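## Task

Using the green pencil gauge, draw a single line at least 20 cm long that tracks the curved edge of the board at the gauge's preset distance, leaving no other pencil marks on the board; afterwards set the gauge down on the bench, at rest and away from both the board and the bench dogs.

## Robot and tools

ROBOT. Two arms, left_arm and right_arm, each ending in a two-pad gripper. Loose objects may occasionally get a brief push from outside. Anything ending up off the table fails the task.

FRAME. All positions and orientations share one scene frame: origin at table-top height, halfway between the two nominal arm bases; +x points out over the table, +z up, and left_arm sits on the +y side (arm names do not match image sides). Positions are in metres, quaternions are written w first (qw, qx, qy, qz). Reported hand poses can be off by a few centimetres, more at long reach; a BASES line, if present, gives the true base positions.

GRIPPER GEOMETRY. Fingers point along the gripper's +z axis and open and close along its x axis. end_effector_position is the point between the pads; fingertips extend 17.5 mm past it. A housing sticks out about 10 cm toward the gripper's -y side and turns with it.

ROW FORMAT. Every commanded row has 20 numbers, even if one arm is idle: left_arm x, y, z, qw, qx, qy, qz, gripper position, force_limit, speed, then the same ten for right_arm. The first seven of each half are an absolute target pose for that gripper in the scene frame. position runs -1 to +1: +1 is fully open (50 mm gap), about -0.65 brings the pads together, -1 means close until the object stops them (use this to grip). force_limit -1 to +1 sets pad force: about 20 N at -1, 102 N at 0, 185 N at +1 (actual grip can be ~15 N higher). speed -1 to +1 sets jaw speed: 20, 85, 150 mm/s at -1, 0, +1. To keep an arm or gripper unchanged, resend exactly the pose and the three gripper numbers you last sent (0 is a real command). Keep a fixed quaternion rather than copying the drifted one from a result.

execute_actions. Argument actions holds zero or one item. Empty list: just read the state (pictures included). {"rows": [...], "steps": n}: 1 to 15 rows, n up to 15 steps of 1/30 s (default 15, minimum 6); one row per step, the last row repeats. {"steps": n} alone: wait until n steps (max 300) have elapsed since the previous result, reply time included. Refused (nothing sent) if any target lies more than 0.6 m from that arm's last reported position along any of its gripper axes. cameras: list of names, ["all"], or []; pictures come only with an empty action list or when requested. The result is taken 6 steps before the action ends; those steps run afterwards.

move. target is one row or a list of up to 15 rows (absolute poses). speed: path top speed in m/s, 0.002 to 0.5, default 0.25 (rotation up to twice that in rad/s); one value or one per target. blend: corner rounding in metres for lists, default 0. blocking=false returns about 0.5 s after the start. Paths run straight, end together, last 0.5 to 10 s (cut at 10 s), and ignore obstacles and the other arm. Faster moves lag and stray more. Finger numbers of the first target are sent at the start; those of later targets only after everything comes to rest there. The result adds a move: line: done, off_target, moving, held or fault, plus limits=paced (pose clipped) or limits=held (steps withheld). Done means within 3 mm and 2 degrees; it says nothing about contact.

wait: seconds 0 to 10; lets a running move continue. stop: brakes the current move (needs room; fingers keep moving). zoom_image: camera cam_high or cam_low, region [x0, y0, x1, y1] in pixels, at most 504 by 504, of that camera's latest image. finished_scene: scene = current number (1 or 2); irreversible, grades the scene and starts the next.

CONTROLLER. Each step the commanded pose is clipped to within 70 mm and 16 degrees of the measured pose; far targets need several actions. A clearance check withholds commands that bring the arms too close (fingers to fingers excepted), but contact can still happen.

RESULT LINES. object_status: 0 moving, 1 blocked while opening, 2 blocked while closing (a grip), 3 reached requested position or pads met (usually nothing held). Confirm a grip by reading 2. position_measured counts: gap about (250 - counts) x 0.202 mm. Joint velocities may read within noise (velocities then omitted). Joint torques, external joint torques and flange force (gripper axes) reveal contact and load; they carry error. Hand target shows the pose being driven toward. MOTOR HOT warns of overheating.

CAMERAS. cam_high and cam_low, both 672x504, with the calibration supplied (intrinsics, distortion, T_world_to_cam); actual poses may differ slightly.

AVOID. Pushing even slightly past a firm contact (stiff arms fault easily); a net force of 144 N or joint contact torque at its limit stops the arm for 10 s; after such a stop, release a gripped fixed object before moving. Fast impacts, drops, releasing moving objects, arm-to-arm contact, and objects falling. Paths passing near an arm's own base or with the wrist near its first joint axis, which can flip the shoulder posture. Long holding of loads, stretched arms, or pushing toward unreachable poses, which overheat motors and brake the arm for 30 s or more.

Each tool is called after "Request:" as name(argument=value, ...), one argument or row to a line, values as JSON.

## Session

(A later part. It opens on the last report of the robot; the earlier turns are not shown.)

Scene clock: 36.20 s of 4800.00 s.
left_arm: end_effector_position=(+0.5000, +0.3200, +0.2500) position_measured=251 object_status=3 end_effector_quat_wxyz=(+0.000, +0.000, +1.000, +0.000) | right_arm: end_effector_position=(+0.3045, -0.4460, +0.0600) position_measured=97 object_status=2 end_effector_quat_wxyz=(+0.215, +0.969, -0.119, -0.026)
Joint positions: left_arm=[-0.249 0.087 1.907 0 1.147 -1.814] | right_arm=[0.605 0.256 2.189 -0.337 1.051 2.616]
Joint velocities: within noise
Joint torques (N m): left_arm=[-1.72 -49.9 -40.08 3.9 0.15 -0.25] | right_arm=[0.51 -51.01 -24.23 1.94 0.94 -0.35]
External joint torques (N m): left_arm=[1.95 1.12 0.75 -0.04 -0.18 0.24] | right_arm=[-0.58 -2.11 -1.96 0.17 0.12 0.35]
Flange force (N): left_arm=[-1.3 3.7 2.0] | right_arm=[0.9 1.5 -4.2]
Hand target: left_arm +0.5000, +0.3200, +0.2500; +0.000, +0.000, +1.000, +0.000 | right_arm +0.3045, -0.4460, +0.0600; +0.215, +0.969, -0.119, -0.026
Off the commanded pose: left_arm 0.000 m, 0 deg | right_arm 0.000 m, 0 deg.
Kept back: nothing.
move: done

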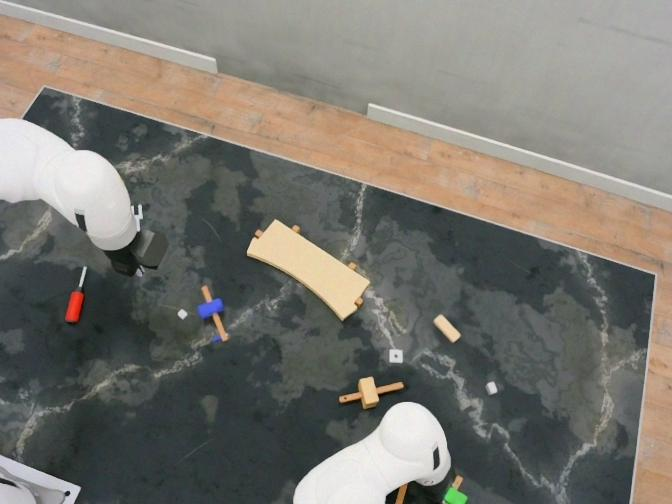

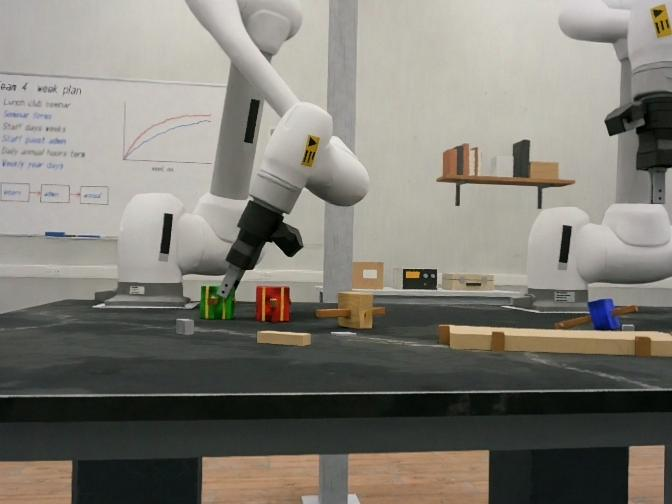

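Request:
move(
  target=[
    [0.5,0.36,0.25,0,0,1,0,-1,-1,0,0.3045,-0.446,0.18,0.2148,0.9690,-0.1190,-0.0264,-1,-0.7,-0.7],
    [0.5,0.36,0.25,0,0,1,0,-1,-1,0,0.45,-0.1,0.2,-0.5373,0.8434,0,0,-1,-0.7,-0.7],
    [0.5,0.36,0.25,0,0,1,0,-1,-1,0,0.45,-0.006,0.10,-0.5373,0.8434,0,0,-1,-0.7,-0.7],
  ],
  speed=[0.12,0.2,0.15],
  blend=0.04,
)

Request:
zoom_image(
  camera="cam_low",
  region=[400, 220, 560, 360],
)

Request:
zoom_image(
  camera="cam_high",
  region=[220, 300, 340, 420],
)

Scene clock: 43.37 s of 4800.00 s.
left_arm: end_effector_position=(+0.5000, +0.3600, +0.2500) position_measured=251 object_status=3 end_effector_quat_wxyz=(+0.000, +0.000, +1.000, +0.000) | right_arm: end_effector_position=(+0.4500, -0.0061, +0.1001) position_measured=97 object_status=2 end_effector_quat_wxyz=(-0.537, +0.843, +0.000, +0.000)
Joint positions: left_arm=[-0.179 0.078 1.917 0 1.147 -1.744] | right_arm=[0.581 0.549 1.984 1.764 0.901 0.668]
Joint velocities: within noise
Joint torques (N m): left_arm=[-1.44 -48.72 -39.76 3.89 -0.03 -0.22] | right_arm=[0.84 -84.95 -28.25 0.68 2.24 -0.61]
External joint torques (N m): left_arm=[1.2 1.8 0.63 -0.06 0.01 0.22] | right_arm=[-1.01 -1.42 -2.03 0.23 -0.03 0.61]
Flange force (N): left_arm=[-2.2 2.3 2.0] | right_arm=[3.4 -3.5 -0.8]
Hand target: left_arm +0.5000, +0.3600, +0.2500; +0.000, +0.000, +1.000, +0.000 | right_arm +0.4500, -0.0060, +0.1000; -0.537, +0.843, +0.000, +0.000
Off the commanded pose: left_arm 0.000 m, 0 deg | right_arm 0.000 m, 0 deg.
Kept back: nothing.
move: done

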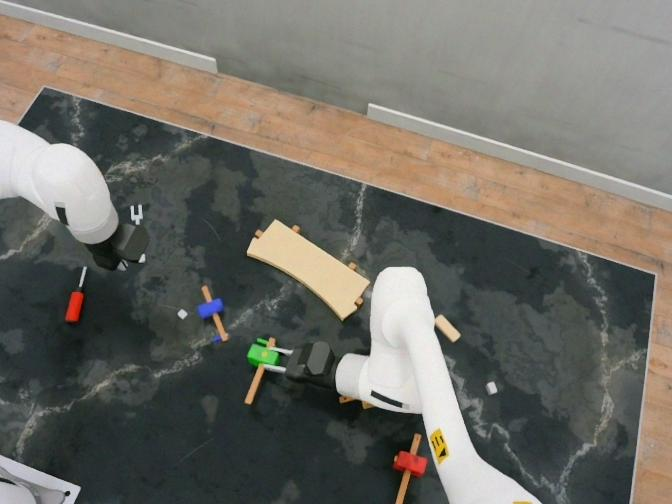

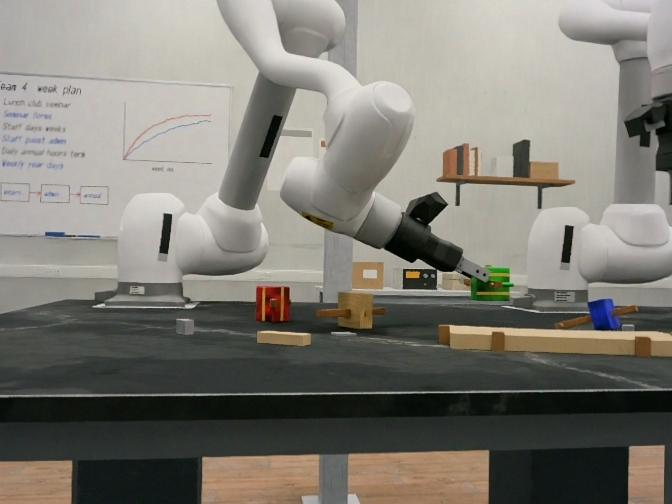

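Scaled by 3.150 from the camera's 672x504 image, which has a finer 960x720 frame.

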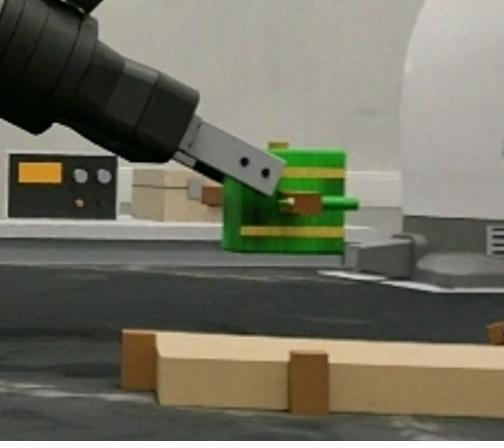

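Scaled by 4.200 from the camera's 672x504 image, which has a finer 960x720 frame.

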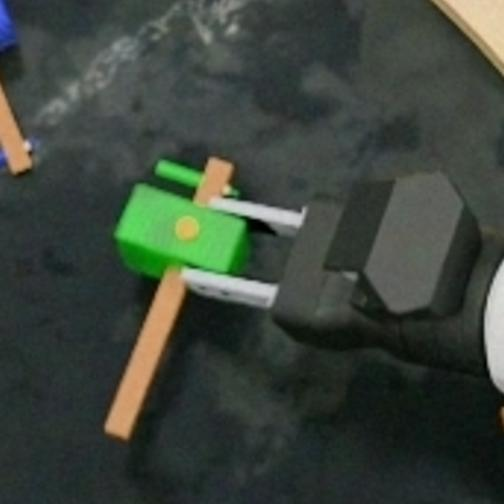

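Request:
move(
  target=[
    [0.5,0.36,0.25,0,0,1,0,-1,-1,0,0.45,-0.006,0.056,-0.5373,0.8434,0,0,-1,-0.7,-0.7],
    [0.5,0.36,0.25,0,0,1,0,-1,-1,0,0.45,-0.006,0.052,-0.5373,0.8434,0,0,-1,-0.7,-0.7],
  ],
  speed=[0.08,0.01],
  blend=0.003,
)

Request:
zoom_image(
  camera="cam_low",
  region=[450, 270, 530, 340],
)

Scene clock: 45.33 s of 4800.00 s.
left_arm: end_effector_position=(+0.5000, +0.3600, +0.2500) position_measured=251 object_status=3 end_effector_quat_wxyz=(+0.000, +0.000, +1.000, +0.000) | right_arm: end_effector_position=(+0.4500, -0.0060, +0.0520) position_measured=97 object_status=2 end_effector_quat_wxyz=(-0.537, +0.843, +0.000, +0.000)
Joint positions: left_arm=[-0.179 0.078 1.917 0 1.147 -1.744] | right_arm=[0.582 0.62 1.991 1.824 0.919 0.571]
Joint velocities: within noise
Joint torques (N m): left_arm=[-1.76 -48.63 -40.06 3.95 0.11 -0.2] | right_arm=[0.54 -87.49 -25.62 0.61 2.46 -0.47]
External joint torques (N m): left_arm=[1.45 1.67 0.93 -0.13 -0.13 0.2] | right_arm=[-0.3 -1.82 -1.79 0.03 -0.09 0.47]
Flange force (N): left_arm=[-1.5 2.8 2.5] | right_arm=[2.4 -3.9 -0.6]
Hand target: left_arm +0.5000, +0.3600, +0.2500; +0.000, +0.000, +1.000, +0.000 | right_arm +0.4500, -0.0060, +0.0520; -0.537, +0.843, +0.000, +0.000
Off the commanded pose: left_arm 0.000 m, 0 deg | right_arm 0.000 m, 0 deg.
Kept back: nothing.
move: done; blend cut to 0 m at target 1

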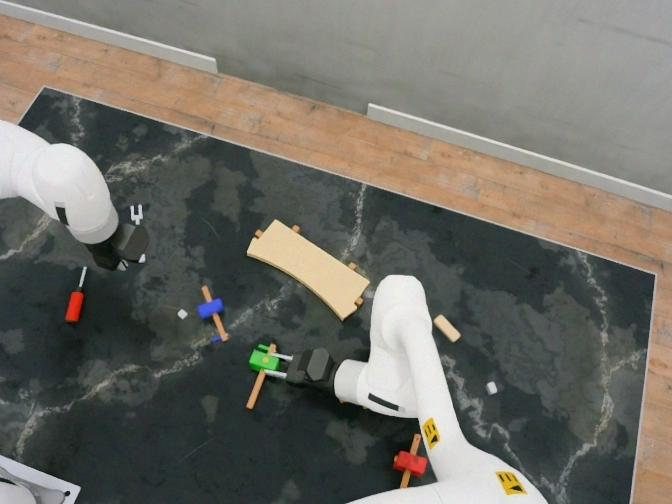

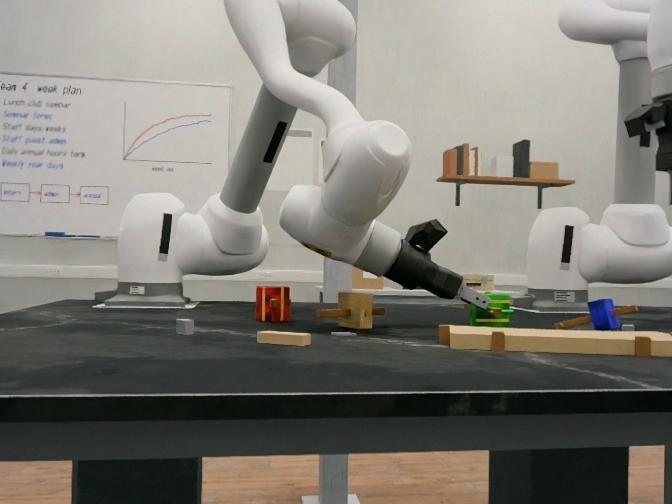

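Scaled by 6.300 from the camera's 672x504 image, which has a finer 960x720 frame.

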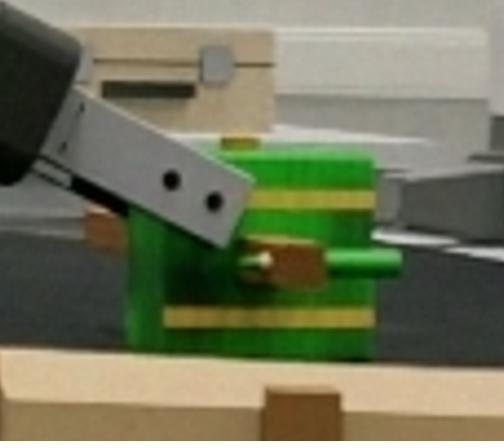

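Request:
move(
  target=[0.5,0.36,0.25,0,0,1,0,-1,-1,0,0.45,-0.006,0.050,-0.5373,0.8434,0,0,-1,-0.7,-0.7],
  speed=0.01,
  cameras=[],
)

Request:
move(
  target=[0.5,0.36,0.25,0,0,1,0,-1,-1,0,0.45,-0.006,0.0485,-0.5373,0.8434,0,0,-1,-0.7,-0.7],
  speed=0.01,
  cameras=[],
)

Scene clock: 48.53 s of 4800.00 s.
left_arm: end_effector_position=(+0.5000, +0.3600, +0.2500) position_measured=251 object_status=3 end_effector_quat_wxyz=(+0.000, +0.000, +1.000, +0.000) | right_arm: end_effector_position=(+0.4500, -0.0060, +0.0502) position_measured=97 object_status=2 end_effector_quat_wxyz=(-0.537, +0.843, +0.000, +0.000)
Joint positions: left_arm=[-0.179 0.078 1.917 0 1.147 -1.744] | right_arm=[0.582 0.623 1.991 1.826 0.92 0.567]
Joint velocities: within noise
Joint torques (N m): left_arm=[-1.21 -49.24 -39.95 3.85 0.08 -0.23] | right_arm=[2.29 -71.25 -20.85 -0.46 -2.14 -0.02]
External joint torques (N m): left_arm=[1.23 2.36 0.92 -0.02 -0.1 0.23] | right_arm=[-2.05 -18.16 -6.39 1.09 4.52 0.02]
Flange force (N): left_arm=[-2.5 2.3 3.0] | right_arm=[-1.8 -19.6 -17.2]
Hand target: left_arm +0.5000, +0.3600, +0.2500; +0.000, +0.000, +1.000, +0.000 | right_arm +0.4500, -0.0060, +0.0500; -0.537, +0.843, +0.000, +0.000
Off the commanded pose: left_arm 0.000 m, 0 deg | right_arm 0.000 m, 0 deg.
Kept back: nothing.
move: done
No camera images: "cameras" was empty.

Scene clock: 49.23 s of 4800.00 s.
left_arm: end_effector_position=(+0.5000, +0.3600, +0.2500) position_measured=251 object_status=3 end_effector_quat_wxyz=(+0.000, +0.000, +1.000, +0.000) | right_arm: end_effector_position=(+0.4500, -0.0060, +0.0485) position_measured=97 object_status=2 end_effector_quat_wxyz=(-0.537, +0.843, +0.000, +0.000)
Joint positions: left_arm=[-0.179 0.078 1.917 0 1.147 -1.744] | right_arm=[0.582 0.626 1.991 1.828 0.92 0.564]
Joint velocities: within noise
Joint torques (N m): left_arm=[-1.4 -48.85 -40.12 3.94 0 -0.19] | right_arm=[-2.96 -47.94 -11.04 -2.83 -10.33 -0.43]
External joint torques (N m): left_arm=[1.24 1.94 1.06 -0.13 -0.02 0.19] | right_arm=[2.81 -41.8 -16.08 3.49 12.7 0.44]
Flange force (N): left_arm=[-1.6 2.4 2.7] | right_arm=[-8.5 -48.6 -29.3]
Hand target: left_arm +0.5000, +0.3600, +0.2500; +0.000, +0.000, +1.000, +0.000 | right_arm +0.4500, -0.0060, +0.0485; -0.537, +0.843, +0.000, +0.000
Off the commanded pose: left_arm 0.000 m, 0 deg | right_arm 0.000 m, 0 deg.
Kept back: nothing.
move: done
No camera images: "cameras" was empty.

Request:
move(
  target=[
    [0.5,0.36,0.25,0,0,1,0,-1,-1,0,0.45,-0.006,0.0503,-0.5373,0.8434,0,0,-1,-0.7,-0.7],
    [0.5,0.36,0.25,0,0,1,0,-1,-1,0,0.45,-0.006,0.0503,-0.5373,0.8434,0,0,0.8,-0.7,-0.8],
    [0.5,0.36,0.25,0,0,1,0,-1,-1,0,0.45,-0.097,0.093,-0.5373,0.8434,0,0,0.8,-0.7,-0.8],
    [0.5,0.36,0.25,0,0,1,0,-1,-1,0,0.45,-0.25,0.25,-0.2,0.98,0,0,0.8,-0.7,-0.8],
    [0.5,0.36,0.25,0,0,1,0,-1,-1,0,0.4,-0.5,0.3,0,1,0,0,0.8,-0.7,-0.8],
  ],
  speed=[0.02,0.05,0.1,0.3,0.3],
  blend=[0,0,0.02,0.05,0],
)

Request:
zoom_image(
  camera="cam_low",
  region=[430, 260, 560, 360],
)

Request:
zoom_image(
  camera="cam_high",
  region=[230, 320, 310, 420],
)

Request:
zoom_image(
  camera="cam_high",
  region=[240, 210, 380, 330],
)

Scene clock: 55.43 s of 4800.00 s.
left_arm: end_effector_position=(+0.5000, +0.3600, +0.2500) position_measured=251 object_status=3 end_effector_quat_wxyz=(+0.000, +0.000, +1.000, +0.000) | right_arm: end_effector_position=(+0.4000, -0.4999, +0.3000) position_measured=32 object_status=3 end_effector_quat_wxyz=(+0.000, +1.000, +0.000, +0.000)
Joint positions: left_arm=[-0.179 0.078 1.917 0 1.147 -1.744] | right_arm=[0.238 -0.052 1.953 0 1.241 1.783]
Joint velocities: within noise
Joint torques (N m): left_arm=[-1.78 -48.58 -39.88 3.91 0.08 -0.12] | right_arm=[-1.94 -34.09 -38.86 4.11 -0.24 -0.5]
External joint torques (N m): left_arm=[1.85 1.19 0.62 -0.06 -0.1 0.12] | right_arm=[2.03 -1.93 -2.74 0.11 0.21 0.5]
Flange force (N): left_arm=[-1.4 3.4 1.8] | right_arm=[-0.1 -5.3 -5.2]
Hand target: left_arm +0.5000, +0.3600, +0.2500; +0.000, +0.000, +1.000, +0.000 | right_arm +0.4000, -0.5000, +0.3000; +0.000, +1.000, +0.000, +0.000
Off the commanded pose: left_arm 0.000 m, 0 deg | right_arm 0.000 m, 0 deg.
Kept back: nothing.
move: done

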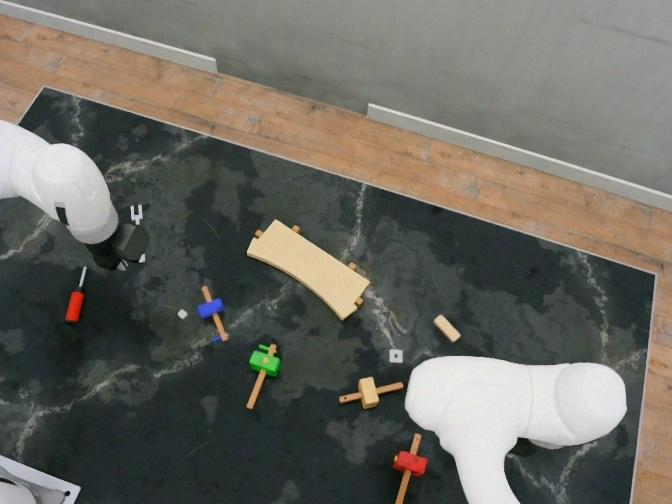

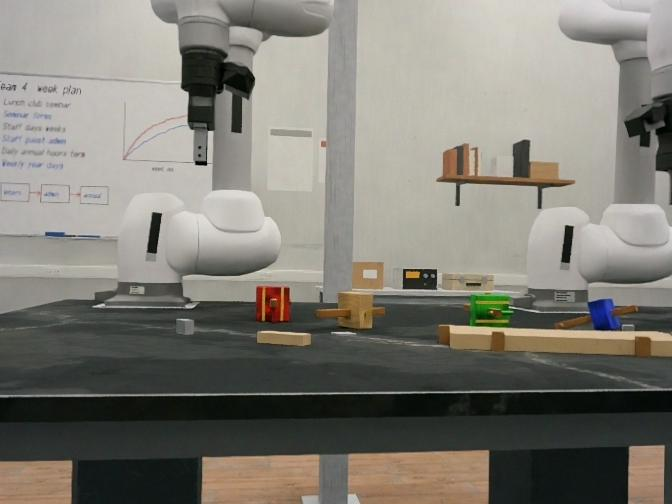

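Scaled by 3.877 from the camera's 672x504 image, which has a finer 960x720 frame.

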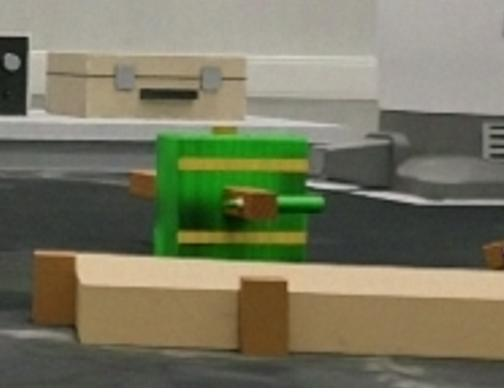

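Scaled by 5.040 from the camera's 672x504 image, which has a finer 960x720 frame.

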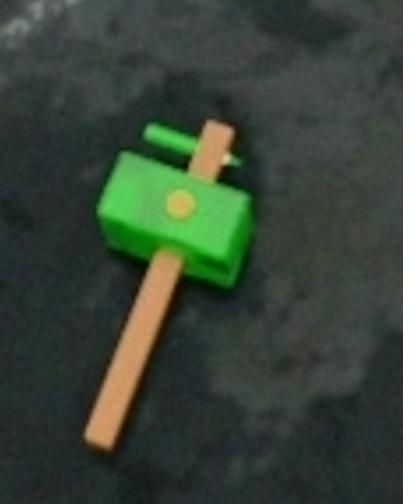

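Scaled by 3.600 from the camera's 672x504 image, which has a finer 960x720 frame.

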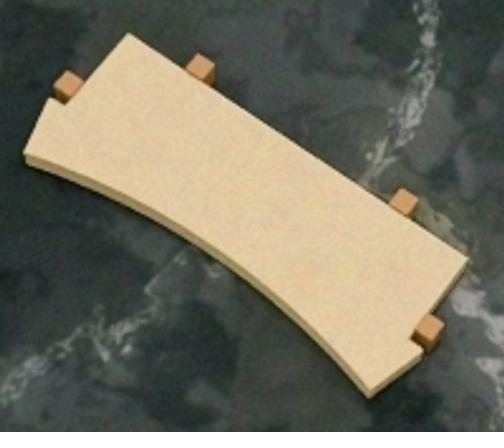

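Request:
move(
  target=[
    [0.45,0.2,0.2,0,0,0.95,-0.312,0.67,-1,0,0.4,-0.5,0.3,0,1,0,0,0.8,-0.7,-0.8],
    [0.45,0.1175,0.09,0,0,0.8434,-0.5373,0.67,-1,0,0.4,-0.5,0.3,0,1,0,0,0.8,-0.7,-0.8],
  ],
  speed=[0.25,0.15],
  blend=0.04,
)

Request:
zoom_image(
  camera="cam_low",
  region=[450, 240, 570, 340],
)

Request:
zoom_image(
  camera="cam_high",
  region=[190, 300, 310, 420],
)

Scene clock: 60.67 s of 4800.00 s.
left_arm: end_effector_position=(+0.4500, +0.1176, +0.0901) position_measured=52 object_status=3 end_effector_quat_wxyz=(+0.000, +0.000, +0.843, -0.537) end_effector_velocity=(-0.001, -0.001, -0.001) end_effector_angular_velocity=(-0.005, -0.001, -0.001) | right_arm: end_effector_position=(+0.4000, -0.5000, +0.3000) position_measured=32 object_status=3 end_effector_quat_wxyz=(+0.000, +1.000, +0.000, +0.000)
Joint positions: left_arm=[-0.156 0.433 2.253 -1.499 1.116 -0.505] | right_arm=[0.238 -0.052 1.953 0 1.241 1.783]
Joint velocities: left_arm=[-0.001 0.004 0.001 -0.006 0.004 0.007] | right_arm=[within noise]
Joint torques (N m): left_arm=[-1.52 -62.12 -16.39 -1.13 2.6 0.06] | right_arm=[0.44 -33.53 -38.7 3.96 -0.17 -0.34]
External joint torques (N m): left_arm=[1.58 2.49 0.85 0.08 -0.2 -0.06] | right_arm=[-0.41 -2.06 -2.76 0.25 0.14 0.34]
Flange force (N): left_arm=[-1.2 5.5 -0.7] | right_arm=[0.8 -0.1 -5.2]
Hand target: left_arm +0.4500, +0.1175, +0.0900; +0.000, +0.000, +0.843, -0.537 | right_arm +0.4000, -0.5000, +0.3000; +0.000, +1.000, +0.000, +0.000
Off the commanded pose: left_arm 0.000 m, 0 deg | right_arm 0.000 m, 0 deg.
Kept back: nothing.
move: done; blend cut to 0 m at target 1

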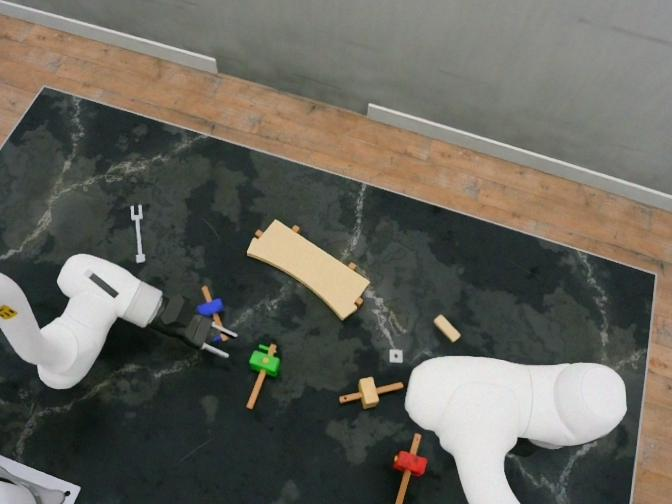

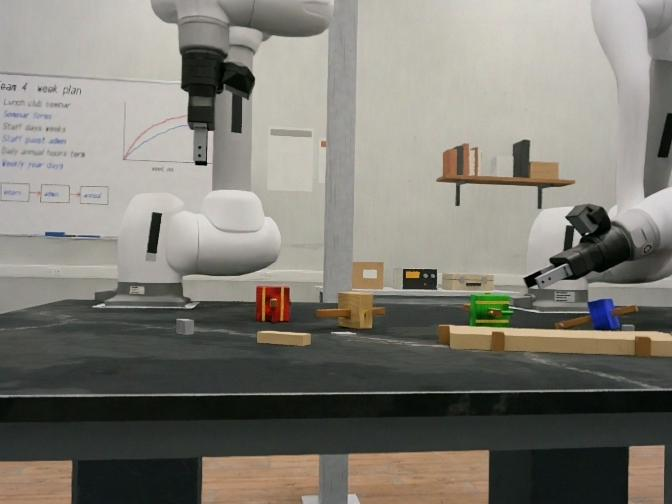

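Scaled by 4.200 from the camera's 672x504 image, which has a finer 960x720 frame.

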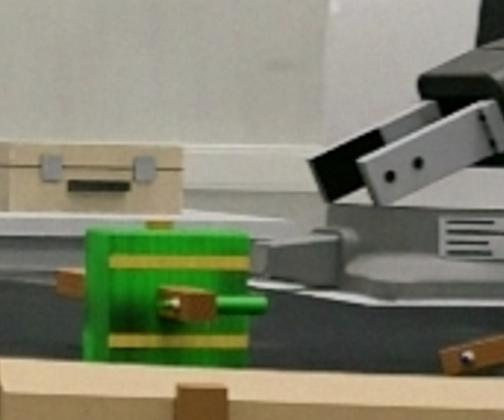

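Scaled by 4.200 from the camera's 672x504 image, which has a finer 960x720 frame.

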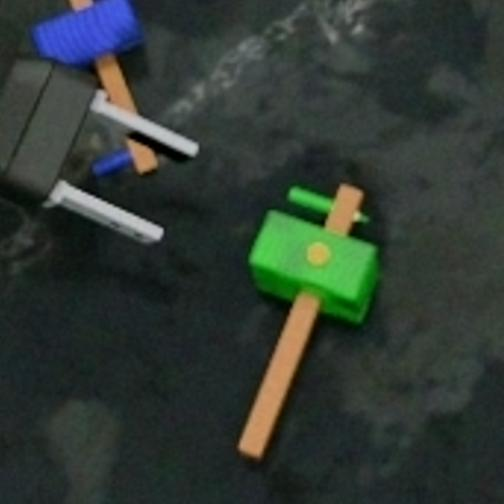

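Request:
move(
  target=[0.449,0.043,0.0565,0,0,0.8434,-0.5373,0.67,-1,0,0.4,-0.5,0.3,0,1,0,0,0.8,-0.7,-0.8],
  speed=0.08,
)

Request:
zoom_image(
  camera="cam_low",
  region=[450, 260, 530, 340],
)

Request:
zoom_image(
  camera="cam_high",
  region=[210, 310, 290, 390],
)

Scene clock: 63.10 s of 4800.00 s.
left_arm: end_effector_position=(+0.4490, +0.0431, +0.0565) position_measured=52 object_status=3 end_effector_quat_wxyz=(+0.000, +0.000, +0.843, -0.537) | right_arm: end_effector_position=(+0.4000, -0.5000, +0.3000) position_measured=32 object_status=3 end_effector_quat_wxyz=(+0.000, +1.000, +0.000, +0.000)
Joint positions: left_arm=[-0.299 0.506 2.239 -1.66 1.058 -0.439] | right_arm=[0.238 -0.052 1.953 0 1.241 1.783]
Joint velocities: within noise
Joint torques (N m): left_arm=[-0.79 -66.45 -14.21 -1.13 2.39 0.1] | right_arm=[0.57 -33.43 -38.73 3.99 -0.16 -0.34]
External joint torques (N m): left_arm=[1.2 2.63 0.77 -0.01 0.08 -0.1] | right_arm=[-0.67 -2.68 -2.87 0.21 0.14 0.34]
Flange force (N): left_arm=[-1.4 5.3 0.1] | right_arm=[0.2 0.7 -5.7]
Hand target: left_arm +0.4490, +0.0430, +0.0565; +0.000, +0.000, +0.843, -0.537 | right_arm +0.4000, -0.5000, +0.3000; +0.000, +1.000, +0.000, +0.000
Off the commanded pose: left_arm 0.000 m, 0 deg | right_arm 0.000 m, 0 deg.
Kept back: nothing.
move: done

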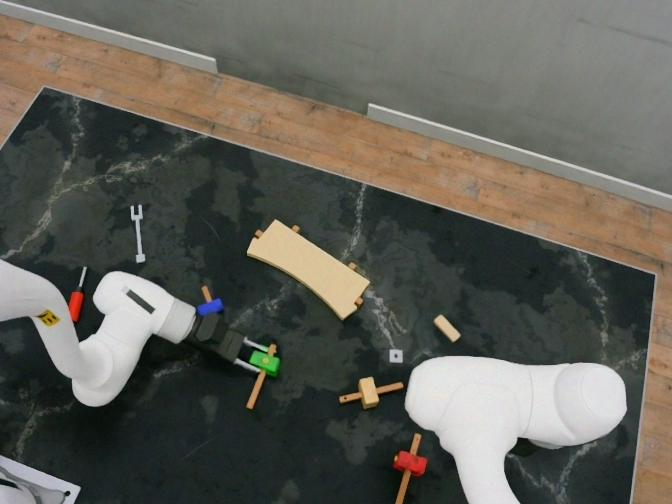

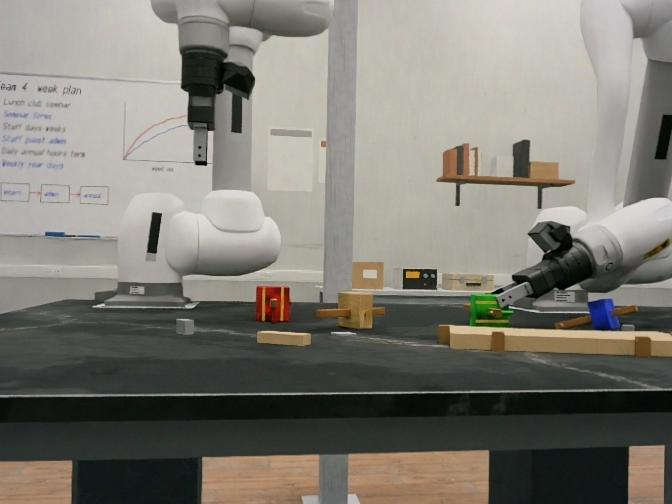

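Scaled by 6.300 from the camera's 672x504 image, which has a finer 960x720 frame.

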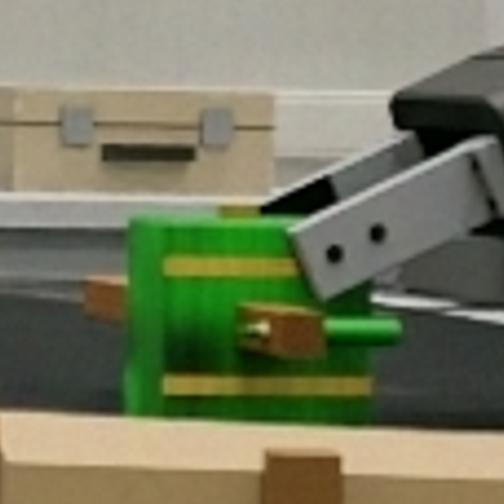

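Scaled by 6.300 from the camera's 672x504 image, which has a finer 960x720 frame.

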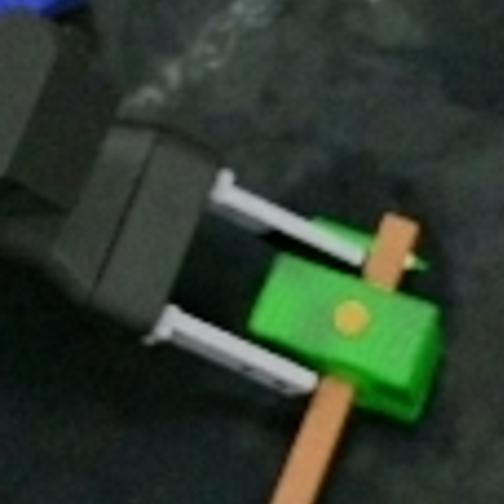

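Request:
move(
  target=[
    [0.449,0.043,0.0565,0,0,0.8434,-0.5373,-1,-0.7,-0.7,0.4,-0.5,0.3,0,1,0,0,0.8,-0.7,-0.8],
    [0.449,0.043,0.12,0,0,0.8434,-0.5373,-1,-0.7,-0.7,0.4,-0.5,0.3,0,1,0,0,0.8,-0.7,-0.8],
    [0.46,0.0,0.16,0,0,0.9763,0.2164,-1,-0.7,-0.7,0.4,-0.5,0.3,0,1,0,0,0.8,-0.7,-0.8],
  ],
  speed=[0.05,0.1,0.2],
  blend=[0,0.02,0],
)

Request:
zoom_image(
  camera="cam_low",
  region=[450, 200, 570, 320],
)

Request:
zoom_image(
  camera="cam_high",
  region=[210, 300, 310, 400],
)

Scene clock: 69.37 s of 4800.00 s.
left_arm: end_effector_position=(+0.4600, +0.0000, +0.1600) position_measured=96 object_status=2 end_effector_quat_wxyz=(+0.000, +0.000, +0.976, +0.216) | right_arm: end_effector_position=(+0.4000, -0.5000, +0.3000) position_measured=32 object_status=3 end_effector_quat_wxyz=(+0.000, +1.000, +0.000, +0.000)
Joint positions: left_arm=[-0.865 0.45 1.661 0.285 1.378 -2.534] | right_arm=[0.238 -0.052 1.953 0 1.241 1.783]
Joint velocities: within noise
Joint torques (N m): left_arm=[-0.47 -84.44 -37.57 4.22 0.97 -0.19] | right_arm=[0.42 -33.71 -38.74 3.97 -0.14 -0.36]
External joint torques (N m): left_arm=[0.4 2.55 1.1 -0.04 0.01 0.19] | right_arm=[-0.44 -2.48 -2.96 0.26 0.12 0.36]
Flange force (N): left_arm=[-1.4 -1.6 2.4] | right_arm=[0.5 0.0 -5.7]
Hand target: left_arm +0.4600, +0.0000, +0.1600; +0.000, +0.000, +0.976, +0.216 | right_arm +0.4000, -0.5000, +0.3000; +0.000, +1.000, +0.000, +0.000
Off the commanded pose: left_arm 0.000 m, 0 deg | right_arm 0.000 m, 0 deg.
Kept back: nothing.
move: done

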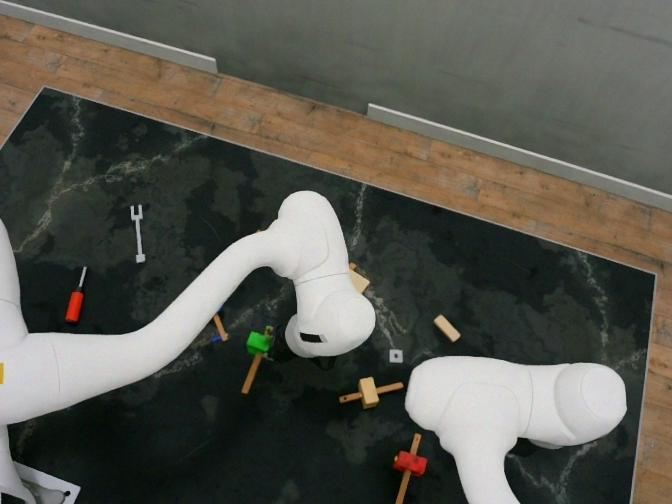

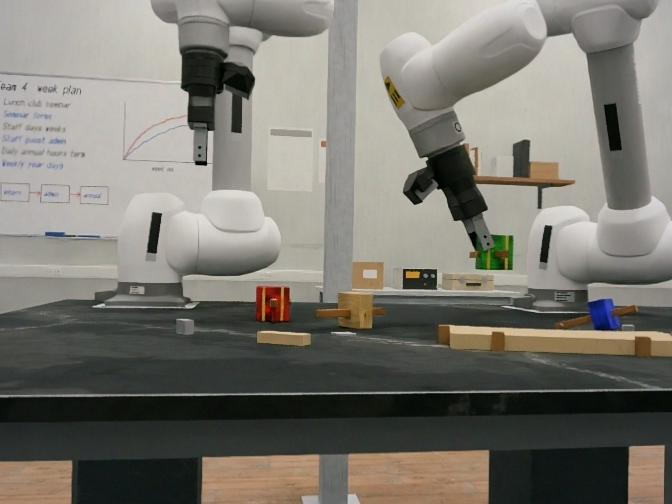

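Scaled by 4.200 from the camera's 672x504 image, which has a finer 960x720 frame.

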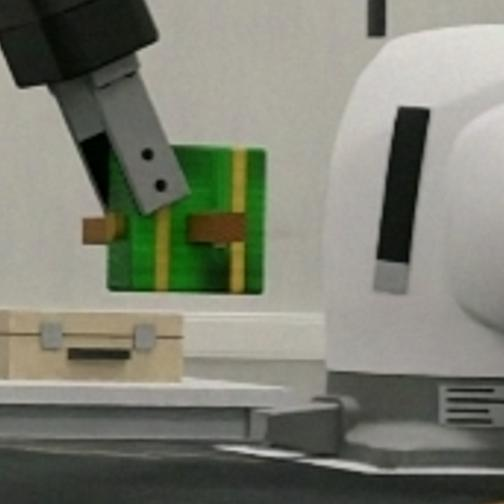

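Scaled by 5.040 from the camera's 672x504 image, which has a finer 960x720 frame.

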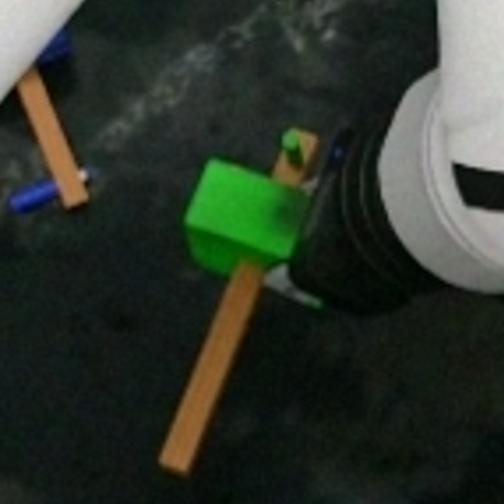

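Request:
zoom_image(
  camera="cam_low",
  region=[470, 230, 520, 280],
)

Request:
zoom_image(
  camera="cam_high",
  region=[240, 320, 280, 360],
)

Request:
zoom_image(
  camera="cam_low",
  region=[430, 310, 550, 370],
)

Request:
zoom_image(
  camera="cam_low",
  region=[552, 310, 672, 370],
)

Scaled by 10.080 from the camera's 672x504 image, which has a finer 960x720 frame.

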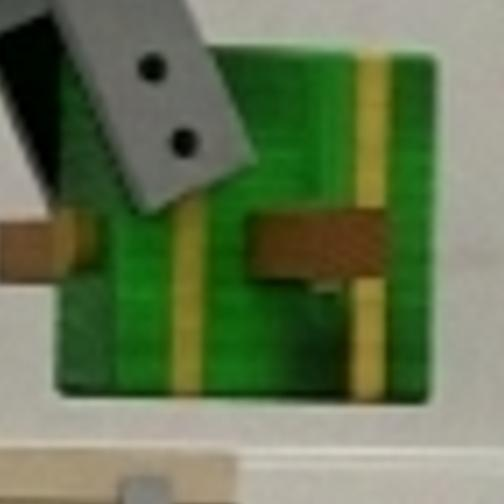

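Scaled by 12.600 from the camera's 672x504 image, which has a finer 960x720 frame.

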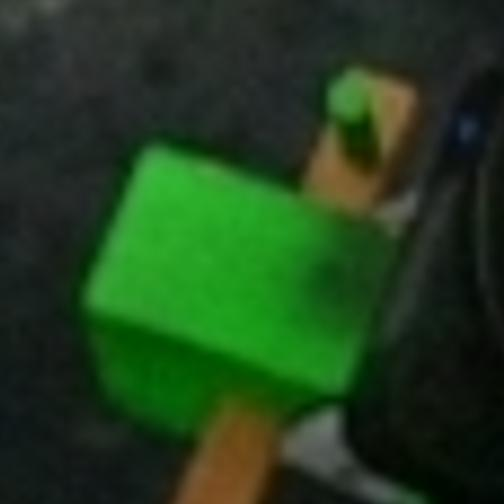

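Scaled by 4.200 from the camera's 672x504 image, which has a finer 960x720 frame.

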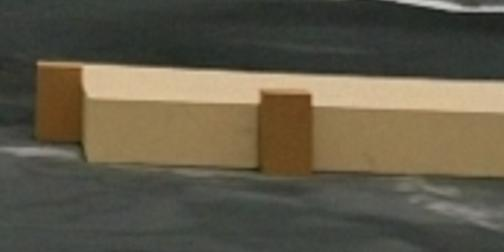

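Scaled by 4.200 from the camera's 672x504 image, which has a finer 960x720 frame.

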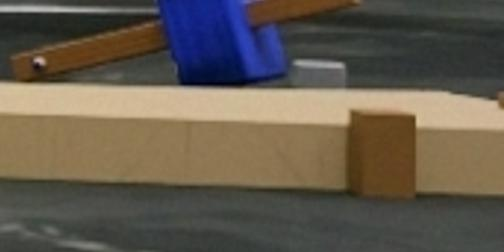

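Request:
move(
  target=[
    [0.6,0.09,0.12,0.0068,0.0307,0.9758,0.2163,-1,-0.7,-0.7,0.4,-0.5,0.3,0,1,0,0,0.8,-0.7,-0.8],
    [0.6632,0.1169,0.08,0.0068,0.0307,0.9758,0.2163,-1,-0.7,-0.7,0.4,-0.5,0.3,0,1,0,0,0.8,-0.7,-0.8],
  ],
  speed=[0.2,0.12],
  blend=0.03,
)

Request:
zoom_image(
  camera="cam_low",
  region=[552, 250, 672, 350],
)

Request:
zoom_image(
  camera="cam_high",
  region=[200, 220, 300, 320],
)

Scene clock: 75.33 s of 4800.00 s.
left_arm: end_effector_position=(+0.6631, +0.1169, +0.0801) position_measured=96 object_status=2 end_effector_quat_wxyz=(+0.007, +0.031, +0.976, +0.216) | right_arm: end_effector_position=(+0.4000, -0.5000, +0.3000) position_measured=32 object_status=3 end_effector_quat_wxyz=(+0.000, +1.000, +0.000, +0.000)
Joint positions: left_arm=[-0.59 0.628 1.532 0.399 1.235 -2.273] | right_arm=[0.238 -0.052 1.953 0 1.241 1.783]
Joint velocities: within noise
Joint torques (N m): left_arm=[0.9 -101.1 -37.1 4.28 0.92 -0.16] | right_arm=[0.56 -33.47 -38.8 3.98 -0.16 -0.34]
External joint torques (N m): left_arm=[-1.15 3.82 1.07 -0.13 -0.15 0.16] | right_arm=[-0.6 -2.46 -2.64 0.21 0.14 0.34]
Flange force (N): left_arm=[-1.6 -3.7 2.8] | right_arm=[0.1 0.5 -5.3]
Hand target: left_arm +0.6632, +0.1169, +0.0800; +0.007, +0.031, +0.976, +0.216 | right_arm +0.4000, -0.5000, +0.3000; +0.000, +1.000, +0.000, +0.000
Off the commanded pose: left_arm 0.000 m, 0 deg | right_arm 0.000 m, 0 deg.
Kept back: nothing.
move: done; blend cut to 0 m at target 1

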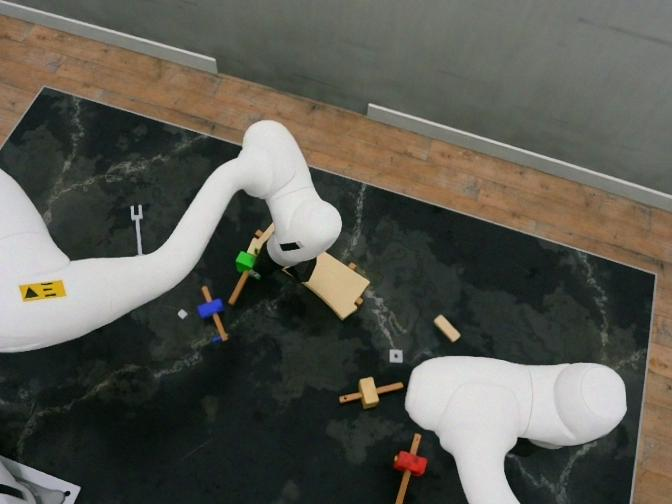

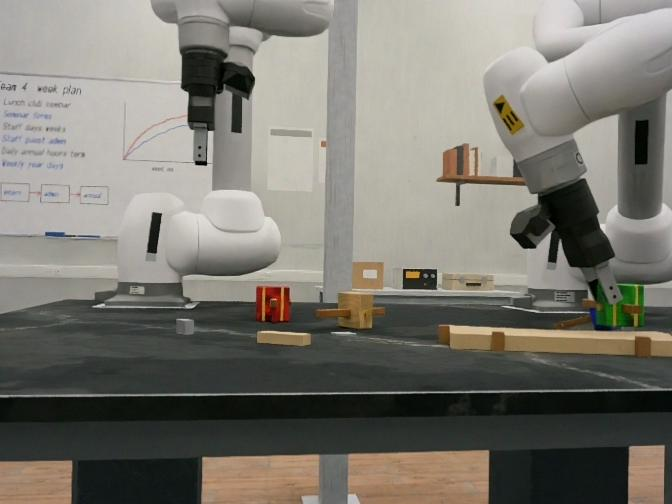

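Scaled by 4.200 from the camera's 672x504 image, which has a finer 960x720 frame.

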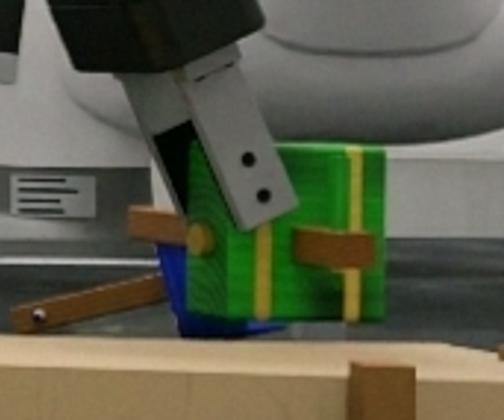

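Scaled by 5.040 from the camera's 672x504 image, which has a finer 960x720 frame.

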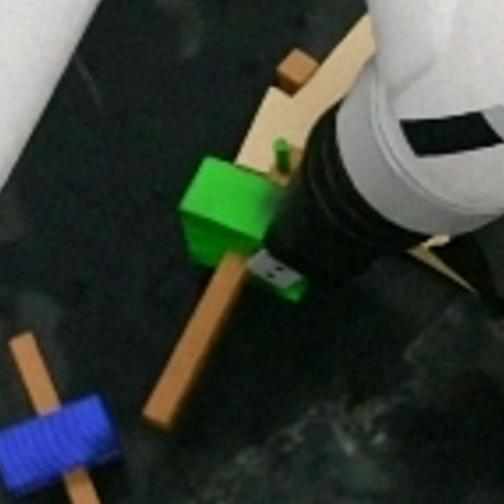

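Request:
move(
  target=[
    [0.6632,0.1169,0.068,0.0068,0.0307,0.9758,0.2163,-1,-0.7,-0.7,0.4,-0.5,0.3,0,1,0,0,0.8,-0.7,-0.8],
    [0.6832,0.1156,0.068,0.0068,0.0307,0.9758,0.2163,-1,-0.7,-0.7,0.4,-0.5,0.3,0,1,0,0,0.8,-0.7,-0.8],
  ],
  speed=[0.05,0.05],
)

Request:
zoom_image(
  camera="cam_low",
  region=[572, 260, 672, 350],
)

Request:
zoom_image(
  camera="cam_high",
  region=[230, 220, 290, 280],
)

Scene clock: 77.30 s of 4800.00 s.
left_arm: end_effector_position=(+0.6831, +0.1156, +0.0680) position_measured=96 object_status=2 end_effector_quat_wxyz=(+0.007, +0.031, +0.976, +0.216) | right_arm: end_effector_position=(+0.4000, -0.5000, +0.3000) position_measured=32 object_status=3 end_effector_quat_wxyz=(+0.000, +1.000, +0.000, +0.000)
Joint positions: left_arm=[-0.578 0.663 1.496 0.402 1.233 -2.262] | right_arm=[0.238 -0.052 1.953 0 1.241 1.783]
Joint velocities: within noise
Joint torques (N m): left_arm=[-1.63 -105.27 -36.95 4.23 0.88 -0.11] | right_arm=[0.47 -33.7 -38.71 3.97 -0.14 -0.34]
External joint torques (N m): left_arm=[1.65 5.06 0.95 -0.09 -0.12 0.11] | right_arm=[-0.54 -2.06 -2.83 0.24 0.12 0.34]
Flange force (N): left_arm=[-5.0 -2.3 4.5] | right_arm=[1.0 0.1 -5.2]
Hand target: left_arm +0.6832, +0.1156, +0.0680; +0.007, +0.031, +0.976, +0.216 | right_arm +0.4000, -0.5000, +0.3000; +0.000, +1.000, +0.000, +0.000
Off the commanded pose: left_arm 0.000 m, 0 deg | right_arm 0.000 m, 0 deg.
Kept back: nothing.
move: done

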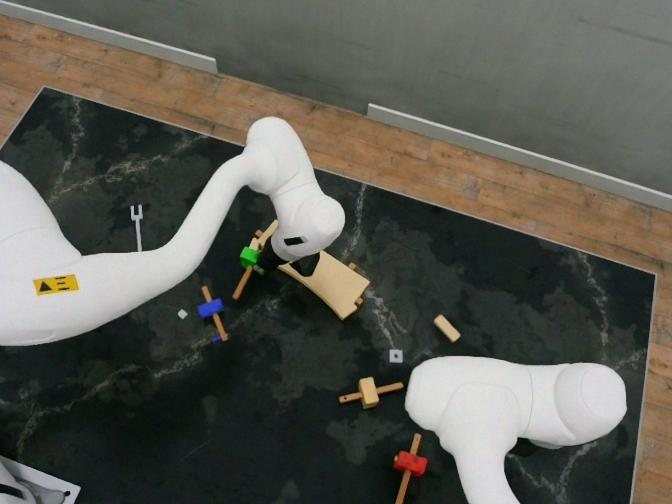

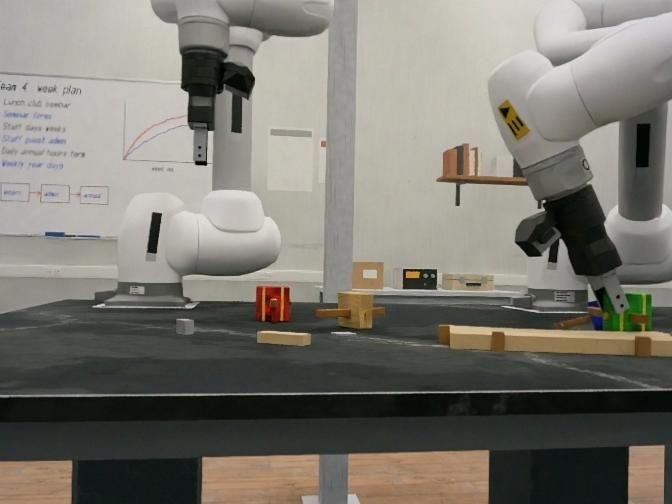

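Scaled by 5.040 from the camera's 672x504 image, which has a finer 960x720 frame.

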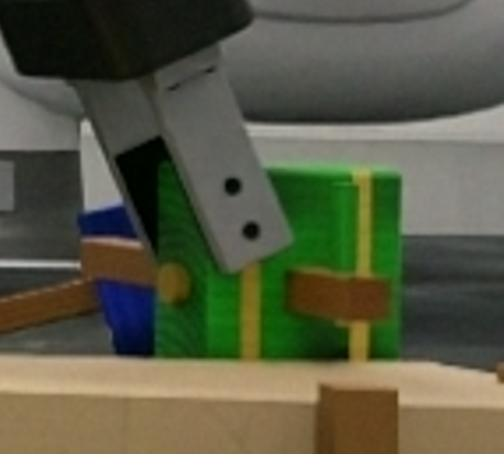

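Scaled by 8.400 from the camera's 672x504 image, which has a finer 960x720 frame.

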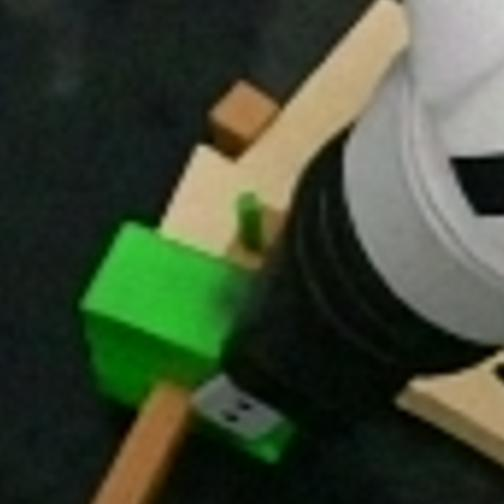

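Request:
move(
  target=[0.6882,0.1153,0.068,0.0068,0.0307,0.9758,0.2163,-1,-0.7,-0.7,0.4,-0.5,0.3,0,1,0,0,0.8,-0.7,-0.8],
  speed=0.02,
  cameras=[],
)

Request:
move(
  target=[0.6907,0.1151,0.068,0.0068,0.0307,0.9758,0.2163,-1,-0.7,-0.7,0.4,-0.5,0.3,0,1,0,0,0.8,-0.7,-0.8],
  speed=0.02,
  cameras=[],
)

Scene clock: 79.37 s of 4800.00 s.
left_arm: end_effector_position=(+0.6881, +0.1153, +0.0680) position_measured=96 object_status=2 end_effector_quat_wxyz=(+0.007, +0.031, +0.976, +0.216) | right_arm: end_effector_position=(+0.4000, -0.5000, +0.3000) position_measured=32 object_status=3 end_effector_quat_wxyz=(+0.000, +1.000, +0.000, +0.000)
Joint positions: left_arm=[-0.575 0.669 1.485 0.402 1.237 -2.258] | right_arm=[0.238 -0.052 1.953 0 1.241 1.783]
Joint velocities: within noise
Joint torques (N m): left_arm=[-0.96 -106.4 -38.37 4.3 0.81 -0.29] | right_arm=[0.61 -33.81 -38.74 3.96 -0.14 -0.36]
External joint torques (N m): left_arm=[-0.16 5.81 2.23 -0.15 -0.06 0.29] | right_arm=[-0.54 -2.28 -2.74 0.24 0.13 0.36]
Flange force (N): left_arm=[-2.2 -3.6 5.2] | right_arm=[0.5 0.2 -5.3]
Hand target: left_arm +0.6882, +0.1153, +0.0680; +0.007, +0.031, +0.976, +0.216 | right_arm +0.4000, -0.5000, +0.3000; +0.000, +1.000, +0.000, +0.000
Off the commanded pose: left_arm 0.000 m, 0 deg | right_arm 0.000 m, 0 deg.
Kept back: nothing.
move: done
No camera images: "cameras" was empty.

Scene clock: 80.07 s of 4800.00 s.
left_arm: end_effector_position=(+0.6907, +0.1151, +0.0680) position_measured=96 object_status=2 end_effector_quat_wxyz=(+0.007, +0.031, +0.976, +0.216) | right_arm: end_effector_position=(+0.4000, -0.5000, +0.3000) position_measured=32 object_status=3 end_effector_quat_wxyz=(+0.000, +1.000, +0.000, +0.000)
Joint positions: left_arm=[-0.574 0.672 1.479 0.402 1.239 -2.256] | right_arm=[0.238 -0.052 1.953 0 1.241 1.783]
Joint velocities: within noise
Joint torques (N m): left_arm=[-1.52 -106.35 -37 4.31 0.86 -0.2] | right_arm=[0.65 -33.61 -38.64 3.98 -0.15 -0.37]
External joint torques (N m): left_arm=[1.59 4.44 0.47 -0.11 -0.11 0.2] | right_arm=[-0.64 -2.15 -2.95 0.24 0.12 0.37]
Flange force (N): left_arm=[-5.3 -2.1 3.6] | right_arm=[1.1 0.2 -5.5]
Hand target: left_arm +0.6907, +0.1151, +0.0680; +0.007, +0.031, +0.976, +0.216 | right_arm +0.4000, -0.5000, +0.3000; +0.000, +1.000, +0.000, +0.000
Off the commanded pose: left_arm 0.000 m, 0 deg | right_arm 0.000 m, 0 deg.
Kept back: nothing.
move: done
No camera images: "cameras" was empty.

Request:
move(
  target=[0.6927,0.1150,0.068,0.0068,0.0307,0.9758,0.2163,-1,-0.7,-0.7,0.4,-0.5,0.3,0,1,0,0,0.8,-0.7,-0.8],
  speed=0.02,
  cameras=[],
)

Request:
move(
  target=[0.6942,0.1149,0.068,0.0068,0.0307,0.9758,0.2163,-1,-0.7,-0.7,0.4,-0.5,0.3,0,1,0,0,0.8,-0.7,-0.8],
  speed=0.02,
  cameras=[],
)

Scene clock: 81.03 s of 4800.00 s.
left_arm: end_effector_position=(+0.6926, +0.1150, +0.0680) position_measured=96 object_status=2 end_effector_quat_wxyz=(+0.007, +0.031, +0.976, +0.216) | right_arm: end_effector_position=(+0.4000, -0.5000, +0.3000) position_measured=32 object_status=3 end_effector_quat_wxyz=(+0.000, +1.000, +0.000, +0.000)
Joint positions: left_arm=[-0.572 0.674 1.474 0.402 1.24 -2.254] | right_arm=[0.238 -0.052 1.953 0 1.241 1.783]
Joint velocities: within noise
Joint torques (N m): left_arm=[5.67 -104.62 -51.99 9.48 -7.69 -0.89] | right_arm=[0.58 -33.51 -38.81 3.97 -0.14 -0.36]
External joint torques (N m): left_arm=[-6.13 2.29 15.44 -5.28 8.44 0.89] | right_arm=[-0.51 -2.33 -2.68 0.24 0.12 0.36]
Flange force (N): left_arm=[28.1 2.3 -1.6] | right_arm=[0.4 0.2 -5.2]
Hand target: left_arm +0.6927, +0.1150, +0.0680; +0.007, +0.031, +0.976, +0.216 | right_arm +0.4000, -0.5000, +0.3000; +0.000, +1.000, +0.000, +0.000
Off the commanded pose: left_arm 0.000 m, 0 deg | right_arm 0.000 m, 0 deg.
Kept back: nothing.
move: done
No camera images: "cameras" was empty.

Scene clock: 81.73 s of 4800.00 s.
left_arm: end_effector_position=(+0.6941, +0.1149, +0.0680) position_measured=96 object_status=2 end_effector_quat_wxyz=(+0.007, +0.031, +0.976, +0.216) | right_arm: end_effector_position=(+0.4000, -0.5000, +0.3000) position_measured=32 object_status=3 end_effector_quat_wxyz=(+0.000, +1.000, +0.000, +0.000)
Joint positions: left_arm=[-0.572 0.676 1.471 0.402 1.241 -2.253] | right_arm=[0.238 -0.052 1.953 0 1.241 1.783]
Joint velocities: within noise
Joint torques (N m): left_arm=[12.4 -99.81 -63.28 13.85 -15.35 -1.14] | right_arm=[0.73 -33.37 -38.73 3.98 -0.19 -0.36]
External joint torques (N m): left_arm=[-12.67 -1.31 27.04 -9.68 16.1 1.14] | right_arm=[-0.68 -3.04 -2.89 0.24 0.17 0.36]
Flange force (N): left_arm=[56.2 6.4 -8.5] | right_arm=[-0.4 0.8 -6.0]
Hand target: left_arm +0.6942, +0.1149, +0.0680; +0.007, +0.031, +0.976, +0.216 | right_arm +0.4000, -0.5000, +0.3000; +0.000, +1.000, +0.000, +0.000
Off the commanded pose: left_arm 0.000 m, 0 deg | right_arm 0.000 m, 0 deg.
Kept back: nothing.
move: done
No camera images: "cameras" was empty.

Request:
move(
  target=[
    [0.6920,0.1141,0.068,0.0011,0.0051,0.9763,0.2164,-1,-0.7,-0.7,0.4,-0.5,0.3,0,1,0,0,0.8,-0.7,-0.8],
    [0.6940,0.1141,0.068,0.0011,0.0051,0.9763,0.2164,-1,-0.7,-0.7,0.4,-0.5,0.3,0,1,0,0,0.8,-0.7,-0.8],
  ],
  speed=0.02,
  cameras=[],
)

Scene clock: 84.63 s of 4800.00 s.
left_arm: end_effector_position=(+0.6939, +0.1141, +0.0680) position_measured=96 object_status=2 end_effector_quat_wxyz=(+0.001, +0.005, +0.976, +0.216) | right_arm: end_effector_position=(+0.4000, -0.5000, +0.3000) position_measured=32 object_status=3 end_effector_quat_wxyz=(+0.000, +1.000, +0.000, +0.000)
Joint positions: left_arm=[-0.569 0.684 1.456 0.387 1.264 -2.29] | right_arm=[0.238 -0.052 1.953 0 1.241 1.783]
Joint velocities: within noise
Joint torques (N m): left_arm=[11.21 -103.66 -61.34 12.96 -13.76 -1.34] | right_arm=[0.61 -33.71 -38.81 3.98 -0.18 -0.38]
External joint torques (N m): left_arm=[-11.36 0.71 24.65 -8.74 14.55 1.34] | right_arm=[-0.58 -2.38 -2.82 0.25 0.16 0.38]
Flange force (N): left_arm=[48.7 7.0 -5.1] | right_arm=[0.5 0.3 -5.5]
Hand target: left_arm +0.6940, +0.1141, +0.0680; +0.001, +0.005, +0.976, +0.216 | right_arm +0.4000, -0.5000, +0.3000; +0.000, +1.000, +0.000, +0.000
Off the commanded pose: left_arm 0.000 m, 0 deg | right_arm 0.000 m, 0 deg.
Kept back: nothing.
move: done
No camera images: "cameras" was empty.


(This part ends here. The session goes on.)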